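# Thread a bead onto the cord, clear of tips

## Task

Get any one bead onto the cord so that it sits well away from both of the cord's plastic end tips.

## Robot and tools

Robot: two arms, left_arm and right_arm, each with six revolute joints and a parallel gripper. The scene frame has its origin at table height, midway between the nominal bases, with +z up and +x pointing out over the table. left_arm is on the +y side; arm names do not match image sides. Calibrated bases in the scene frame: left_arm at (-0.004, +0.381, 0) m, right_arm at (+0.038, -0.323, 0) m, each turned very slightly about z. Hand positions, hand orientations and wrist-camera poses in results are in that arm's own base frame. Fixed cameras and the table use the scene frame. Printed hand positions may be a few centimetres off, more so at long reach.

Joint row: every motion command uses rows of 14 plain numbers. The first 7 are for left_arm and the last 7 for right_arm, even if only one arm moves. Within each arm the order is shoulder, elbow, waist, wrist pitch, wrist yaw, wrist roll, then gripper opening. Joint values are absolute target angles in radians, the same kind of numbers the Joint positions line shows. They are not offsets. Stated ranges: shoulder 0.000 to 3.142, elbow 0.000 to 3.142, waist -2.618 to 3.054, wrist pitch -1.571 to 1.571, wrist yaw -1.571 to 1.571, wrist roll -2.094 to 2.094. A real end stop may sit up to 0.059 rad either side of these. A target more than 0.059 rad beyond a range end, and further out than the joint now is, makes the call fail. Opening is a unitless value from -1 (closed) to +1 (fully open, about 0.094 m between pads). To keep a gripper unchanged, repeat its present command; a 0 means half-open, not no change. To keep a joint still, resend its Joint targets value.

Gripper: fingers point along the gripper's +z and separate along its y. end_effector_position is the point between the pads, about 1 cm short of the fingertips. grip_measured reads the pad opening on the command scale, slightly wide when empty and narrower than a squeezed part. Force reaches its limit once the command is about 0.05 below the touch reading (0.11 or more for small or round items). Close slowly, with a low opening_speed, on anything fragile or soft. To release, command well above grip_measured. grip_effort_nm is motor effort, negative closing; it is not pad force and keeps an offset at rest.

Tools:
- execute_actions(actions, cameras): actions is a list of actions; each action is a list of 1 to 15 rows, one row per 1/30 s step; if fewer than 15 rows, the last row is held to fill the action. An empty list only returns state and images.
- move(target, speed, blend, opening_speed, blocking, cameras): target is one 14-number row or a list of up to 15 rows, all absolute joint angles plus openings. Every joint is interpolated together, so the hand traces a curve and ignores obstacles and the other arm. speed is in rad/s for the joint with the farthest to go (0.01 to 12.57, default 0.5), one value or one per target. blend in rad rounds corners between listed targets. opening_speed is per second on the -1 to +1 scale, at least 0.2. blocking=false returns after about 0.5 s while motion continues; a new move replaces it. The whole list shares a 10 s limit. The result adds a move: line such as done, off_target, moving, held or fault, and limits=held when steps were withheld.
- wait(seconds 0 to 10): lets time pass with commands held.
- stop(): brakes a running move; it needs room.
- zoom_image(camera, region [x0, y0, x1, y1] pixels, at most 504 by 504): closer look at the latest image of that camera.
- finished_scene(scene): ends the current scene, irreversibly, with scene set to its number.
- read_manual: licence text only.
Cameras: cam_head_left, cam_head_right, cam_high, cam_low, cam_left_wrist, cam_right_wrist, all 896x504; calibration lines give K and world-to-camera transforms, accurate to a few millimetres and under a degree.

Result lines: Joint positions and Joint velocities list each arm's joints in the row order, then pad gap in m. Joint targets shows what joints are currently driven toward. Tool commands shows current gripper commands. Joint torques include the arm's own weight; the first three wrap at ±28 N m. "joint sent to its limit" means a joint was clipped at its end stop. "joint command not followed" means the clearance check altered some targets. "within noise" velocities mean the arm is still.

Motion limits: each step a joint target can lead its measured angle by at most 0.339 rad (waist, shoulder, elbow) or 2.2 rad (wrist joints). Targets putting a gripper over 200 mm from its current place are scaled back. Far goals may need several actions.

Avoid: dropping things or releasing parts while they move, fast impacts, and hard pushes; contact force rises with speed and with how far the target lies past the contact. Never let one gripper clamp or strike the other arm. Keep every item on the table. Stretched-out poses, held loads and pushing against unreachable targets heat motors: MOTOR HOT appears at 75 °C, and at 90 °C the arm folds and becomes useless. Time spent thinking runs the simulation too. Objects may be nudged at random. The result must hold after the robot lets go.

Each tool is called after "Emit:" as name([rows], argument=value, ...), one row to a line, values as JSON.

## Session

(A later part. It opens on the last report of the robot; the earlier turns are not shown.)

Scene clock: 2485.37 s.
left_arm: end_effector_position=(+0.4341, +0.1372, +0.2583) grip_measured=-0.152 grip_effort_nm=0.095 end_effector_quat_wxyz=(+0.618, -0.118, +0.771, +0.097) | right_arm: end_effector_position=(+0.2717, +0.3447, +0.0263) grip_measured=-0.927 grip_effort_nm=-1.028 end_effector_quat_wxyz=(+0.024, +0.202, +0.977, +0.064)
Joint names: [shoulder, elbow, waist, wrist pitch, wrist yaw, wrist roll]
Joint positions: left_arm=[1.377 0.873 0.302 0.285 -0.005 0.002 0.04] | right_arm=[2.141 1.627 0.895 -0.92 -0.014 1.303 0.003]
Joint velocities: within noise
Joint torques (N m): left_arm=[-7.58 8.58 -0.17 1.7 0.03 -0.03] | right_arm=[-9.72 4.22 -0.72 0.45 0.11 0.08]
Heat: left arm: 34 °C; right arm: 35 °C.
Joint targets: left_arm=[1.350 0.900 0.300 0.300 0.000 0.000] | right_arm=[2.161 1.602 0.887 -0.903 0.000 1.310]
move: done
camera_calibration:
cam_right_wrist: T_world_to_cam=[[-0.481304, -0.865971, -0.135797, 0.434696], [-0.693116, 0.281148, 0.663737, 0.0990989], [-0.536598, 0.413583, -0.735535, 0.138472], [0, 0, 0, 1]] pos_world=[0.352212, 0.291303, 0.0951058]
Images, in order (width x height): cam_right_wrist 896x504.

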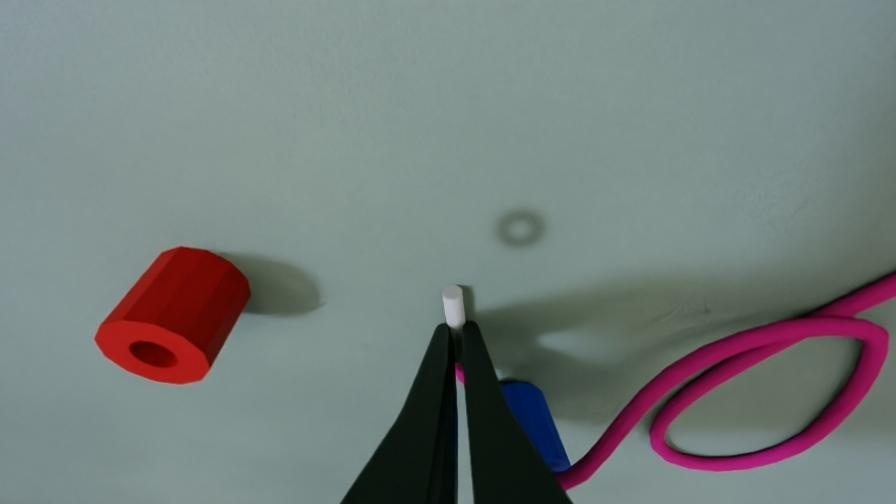

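Emit:
move(target=[1.35, 0.90, 0.3, 0.30, 0.0, 0.0, -0.15, 2.23, 1.799, 0.765, -0.992, 0.0, 1.183, -1.0], speed=0.15, cameras=["cam_right_wrist", "cam_head_right"])

Scene clock: 2499.83 s.
left_arm: end_effector_position=(+0.4341, +0.1372, +0.2583) grip_measured=-0.152 grip_effort_nm=0.100 end_effector_quat_wxyz=(+0.618, -0.118, +0.771, +0.097) | right_arm: end_effector_position=(+0.3281, +0.3239, +0.0336) grip_measured=-0.929 grip_effort_nm=-1.053 end_effector_quat_wxyz=(+0.035, +0.206, +0.976, +0.068)
Joint names: [shoulder, elbow, waist, wrist pitch, wrist yaw, wrist roll]
Joint positions: left_arm=[1.377 0.873 0.302 0.285 -0.005 0.002 0.04] | right_arm=[2.207 1.76 0.77 -0.972 -0.017 1.187 0.003]
Joint velocities: within noise
Joint torques (N m): left_arm=[-7.58 8.58 -0.17 1.7 0.02 -0.03] | right_arm=[-10.09 9.22 -0.47 0.09 0.12 -0.02]
Heat: left arm: 34 °C; right arm: 35 °C.
Joint targets: left_arm=[1.350 0.900 0.300 0.300 0.000 0.000] | right_arm=[2.230 1.799 0.765 -0.992 0.000 1.183]
move: off_target (right_arm); right_arm: the elbow is farthest, 0.039 rad from its target
camera_calibration:
cam_right_wrist: T_world_to_cam=[[-0.486364, -0.860823, -0.14978, 0.445332], [-0.705098, 0.285433, 0.649126, 0.142281], [-0.516031, 0.421321, -0.745789, 0.173856], [0, 0, 0, 1]] pos_world=[0.40663, 0.269491, 0.104003]
Images, in order (width x height): cam_head_right 896x504, cam_right_wrist 896x504.

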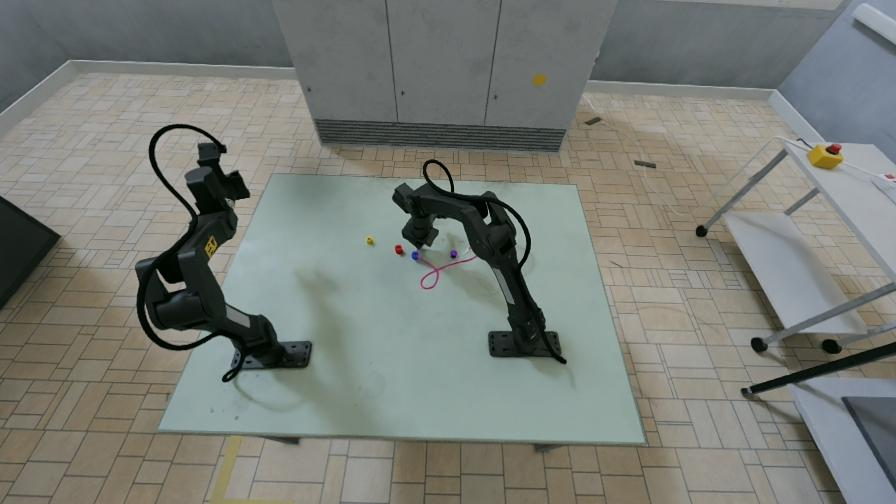

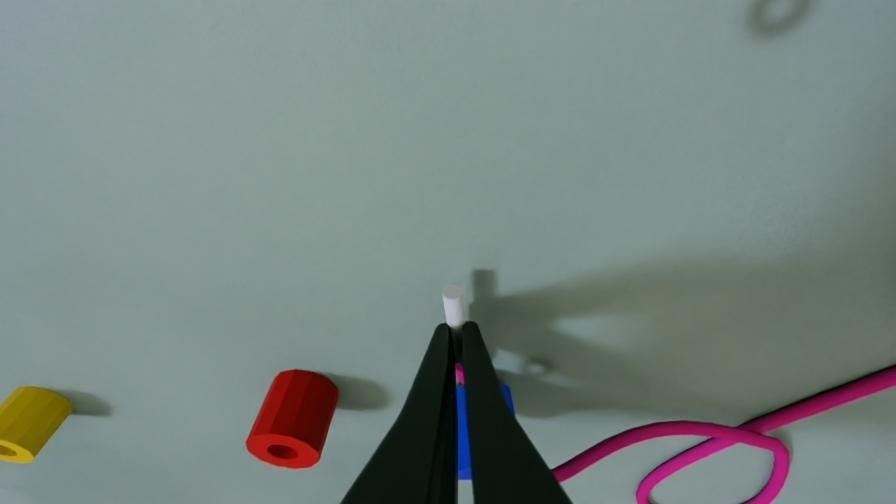

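Emit:
move([
  [1.35, 0.90, 0.3, 0.30, 0.0, 0.0, -0.15, 2.225, 1.715, 0.765, -0.93, 0.0, 1.183, -1.0],
  [1.35, 0.90, 0.3, 0.30, 0.0, 0.0, -0.15, 2.225, 1.715, 0.765, -0.93, 0.0, 1.183, -0.5],
  [1.35, 0.90, 0.3, 0.30, 0.0, 0.0, -0.15, 2.15, 2.0, 0.70, -1.20, 0.0, 1.183, -0.5],
], speed=0.4, opening_speed=1.0, cameras=["cam_right_wrist"])

Scene clock: 2511.37 s.
left_arm: end_effector_position=(+0.4341, +0.1372, +0.2583) grip_measured=-0.152 grip_effort_nm=0.100 end_effector_quat_wxyz=(+0.618, -0.118, +0.771, +0.097) | right_arm: end_effector_position=(+0.3523, +0.3047, +0.0893) grip_measured=-0.503 grip_effort_nm=0.139 end_effector_quat_wxyz=(+0.040, +0.237, +0.968, +0.069)
Joint names: [shoulder, elbow, waist, wrist pitch, wrist yaw, wrist roll]
Joint positions: left_arm=[1.377 0.873 0.302 0.285 -0.005 0.002 0.04] | right_arm=[2.196 1.963 0.704 -1.179 -0.017 1.186 0.023]
Joint velocities: within noise
Joint torques (N m): left_arm=[-7.58 8.57 -0.18 1.7 0.03 -0.03] | right_arm=[-15.57 9.11 -0.39 0.1 0.15 -0.03]
Heat: left arm: 34 °C; right arm: 37 °C.
Joint targets: left_arm=[1.350 0.900 0.300 0.300 0.000 0.000] | right_arm=[2.150 2.000 0.700 -1.200 0.000 1.183]
move: off_target (right_arm); right_arm: the shoulder is farthest, 0.046 rad from its target
camera_calibration:
cam_right_wrist: T_world_to_cam=[[-0.540029, -0.827022, -0.156217, 0.458077], [-0.688667, 0.327491, 0.646906, 0.110225], [-0.483846, 0.456929, -0.746398, 0.213749], [0, 0, 0, 1]] pos_world=[0.426705, 0.245073, 0.159796]
Images, in order (width x height): cam_right_wrist 896x504.

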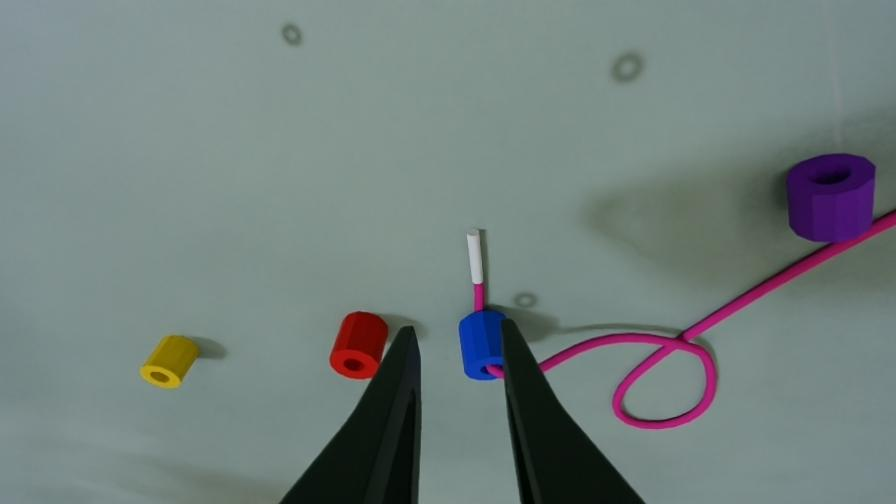

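Emit:
finished_scene(scene=1)

The scene is finished: the task was done.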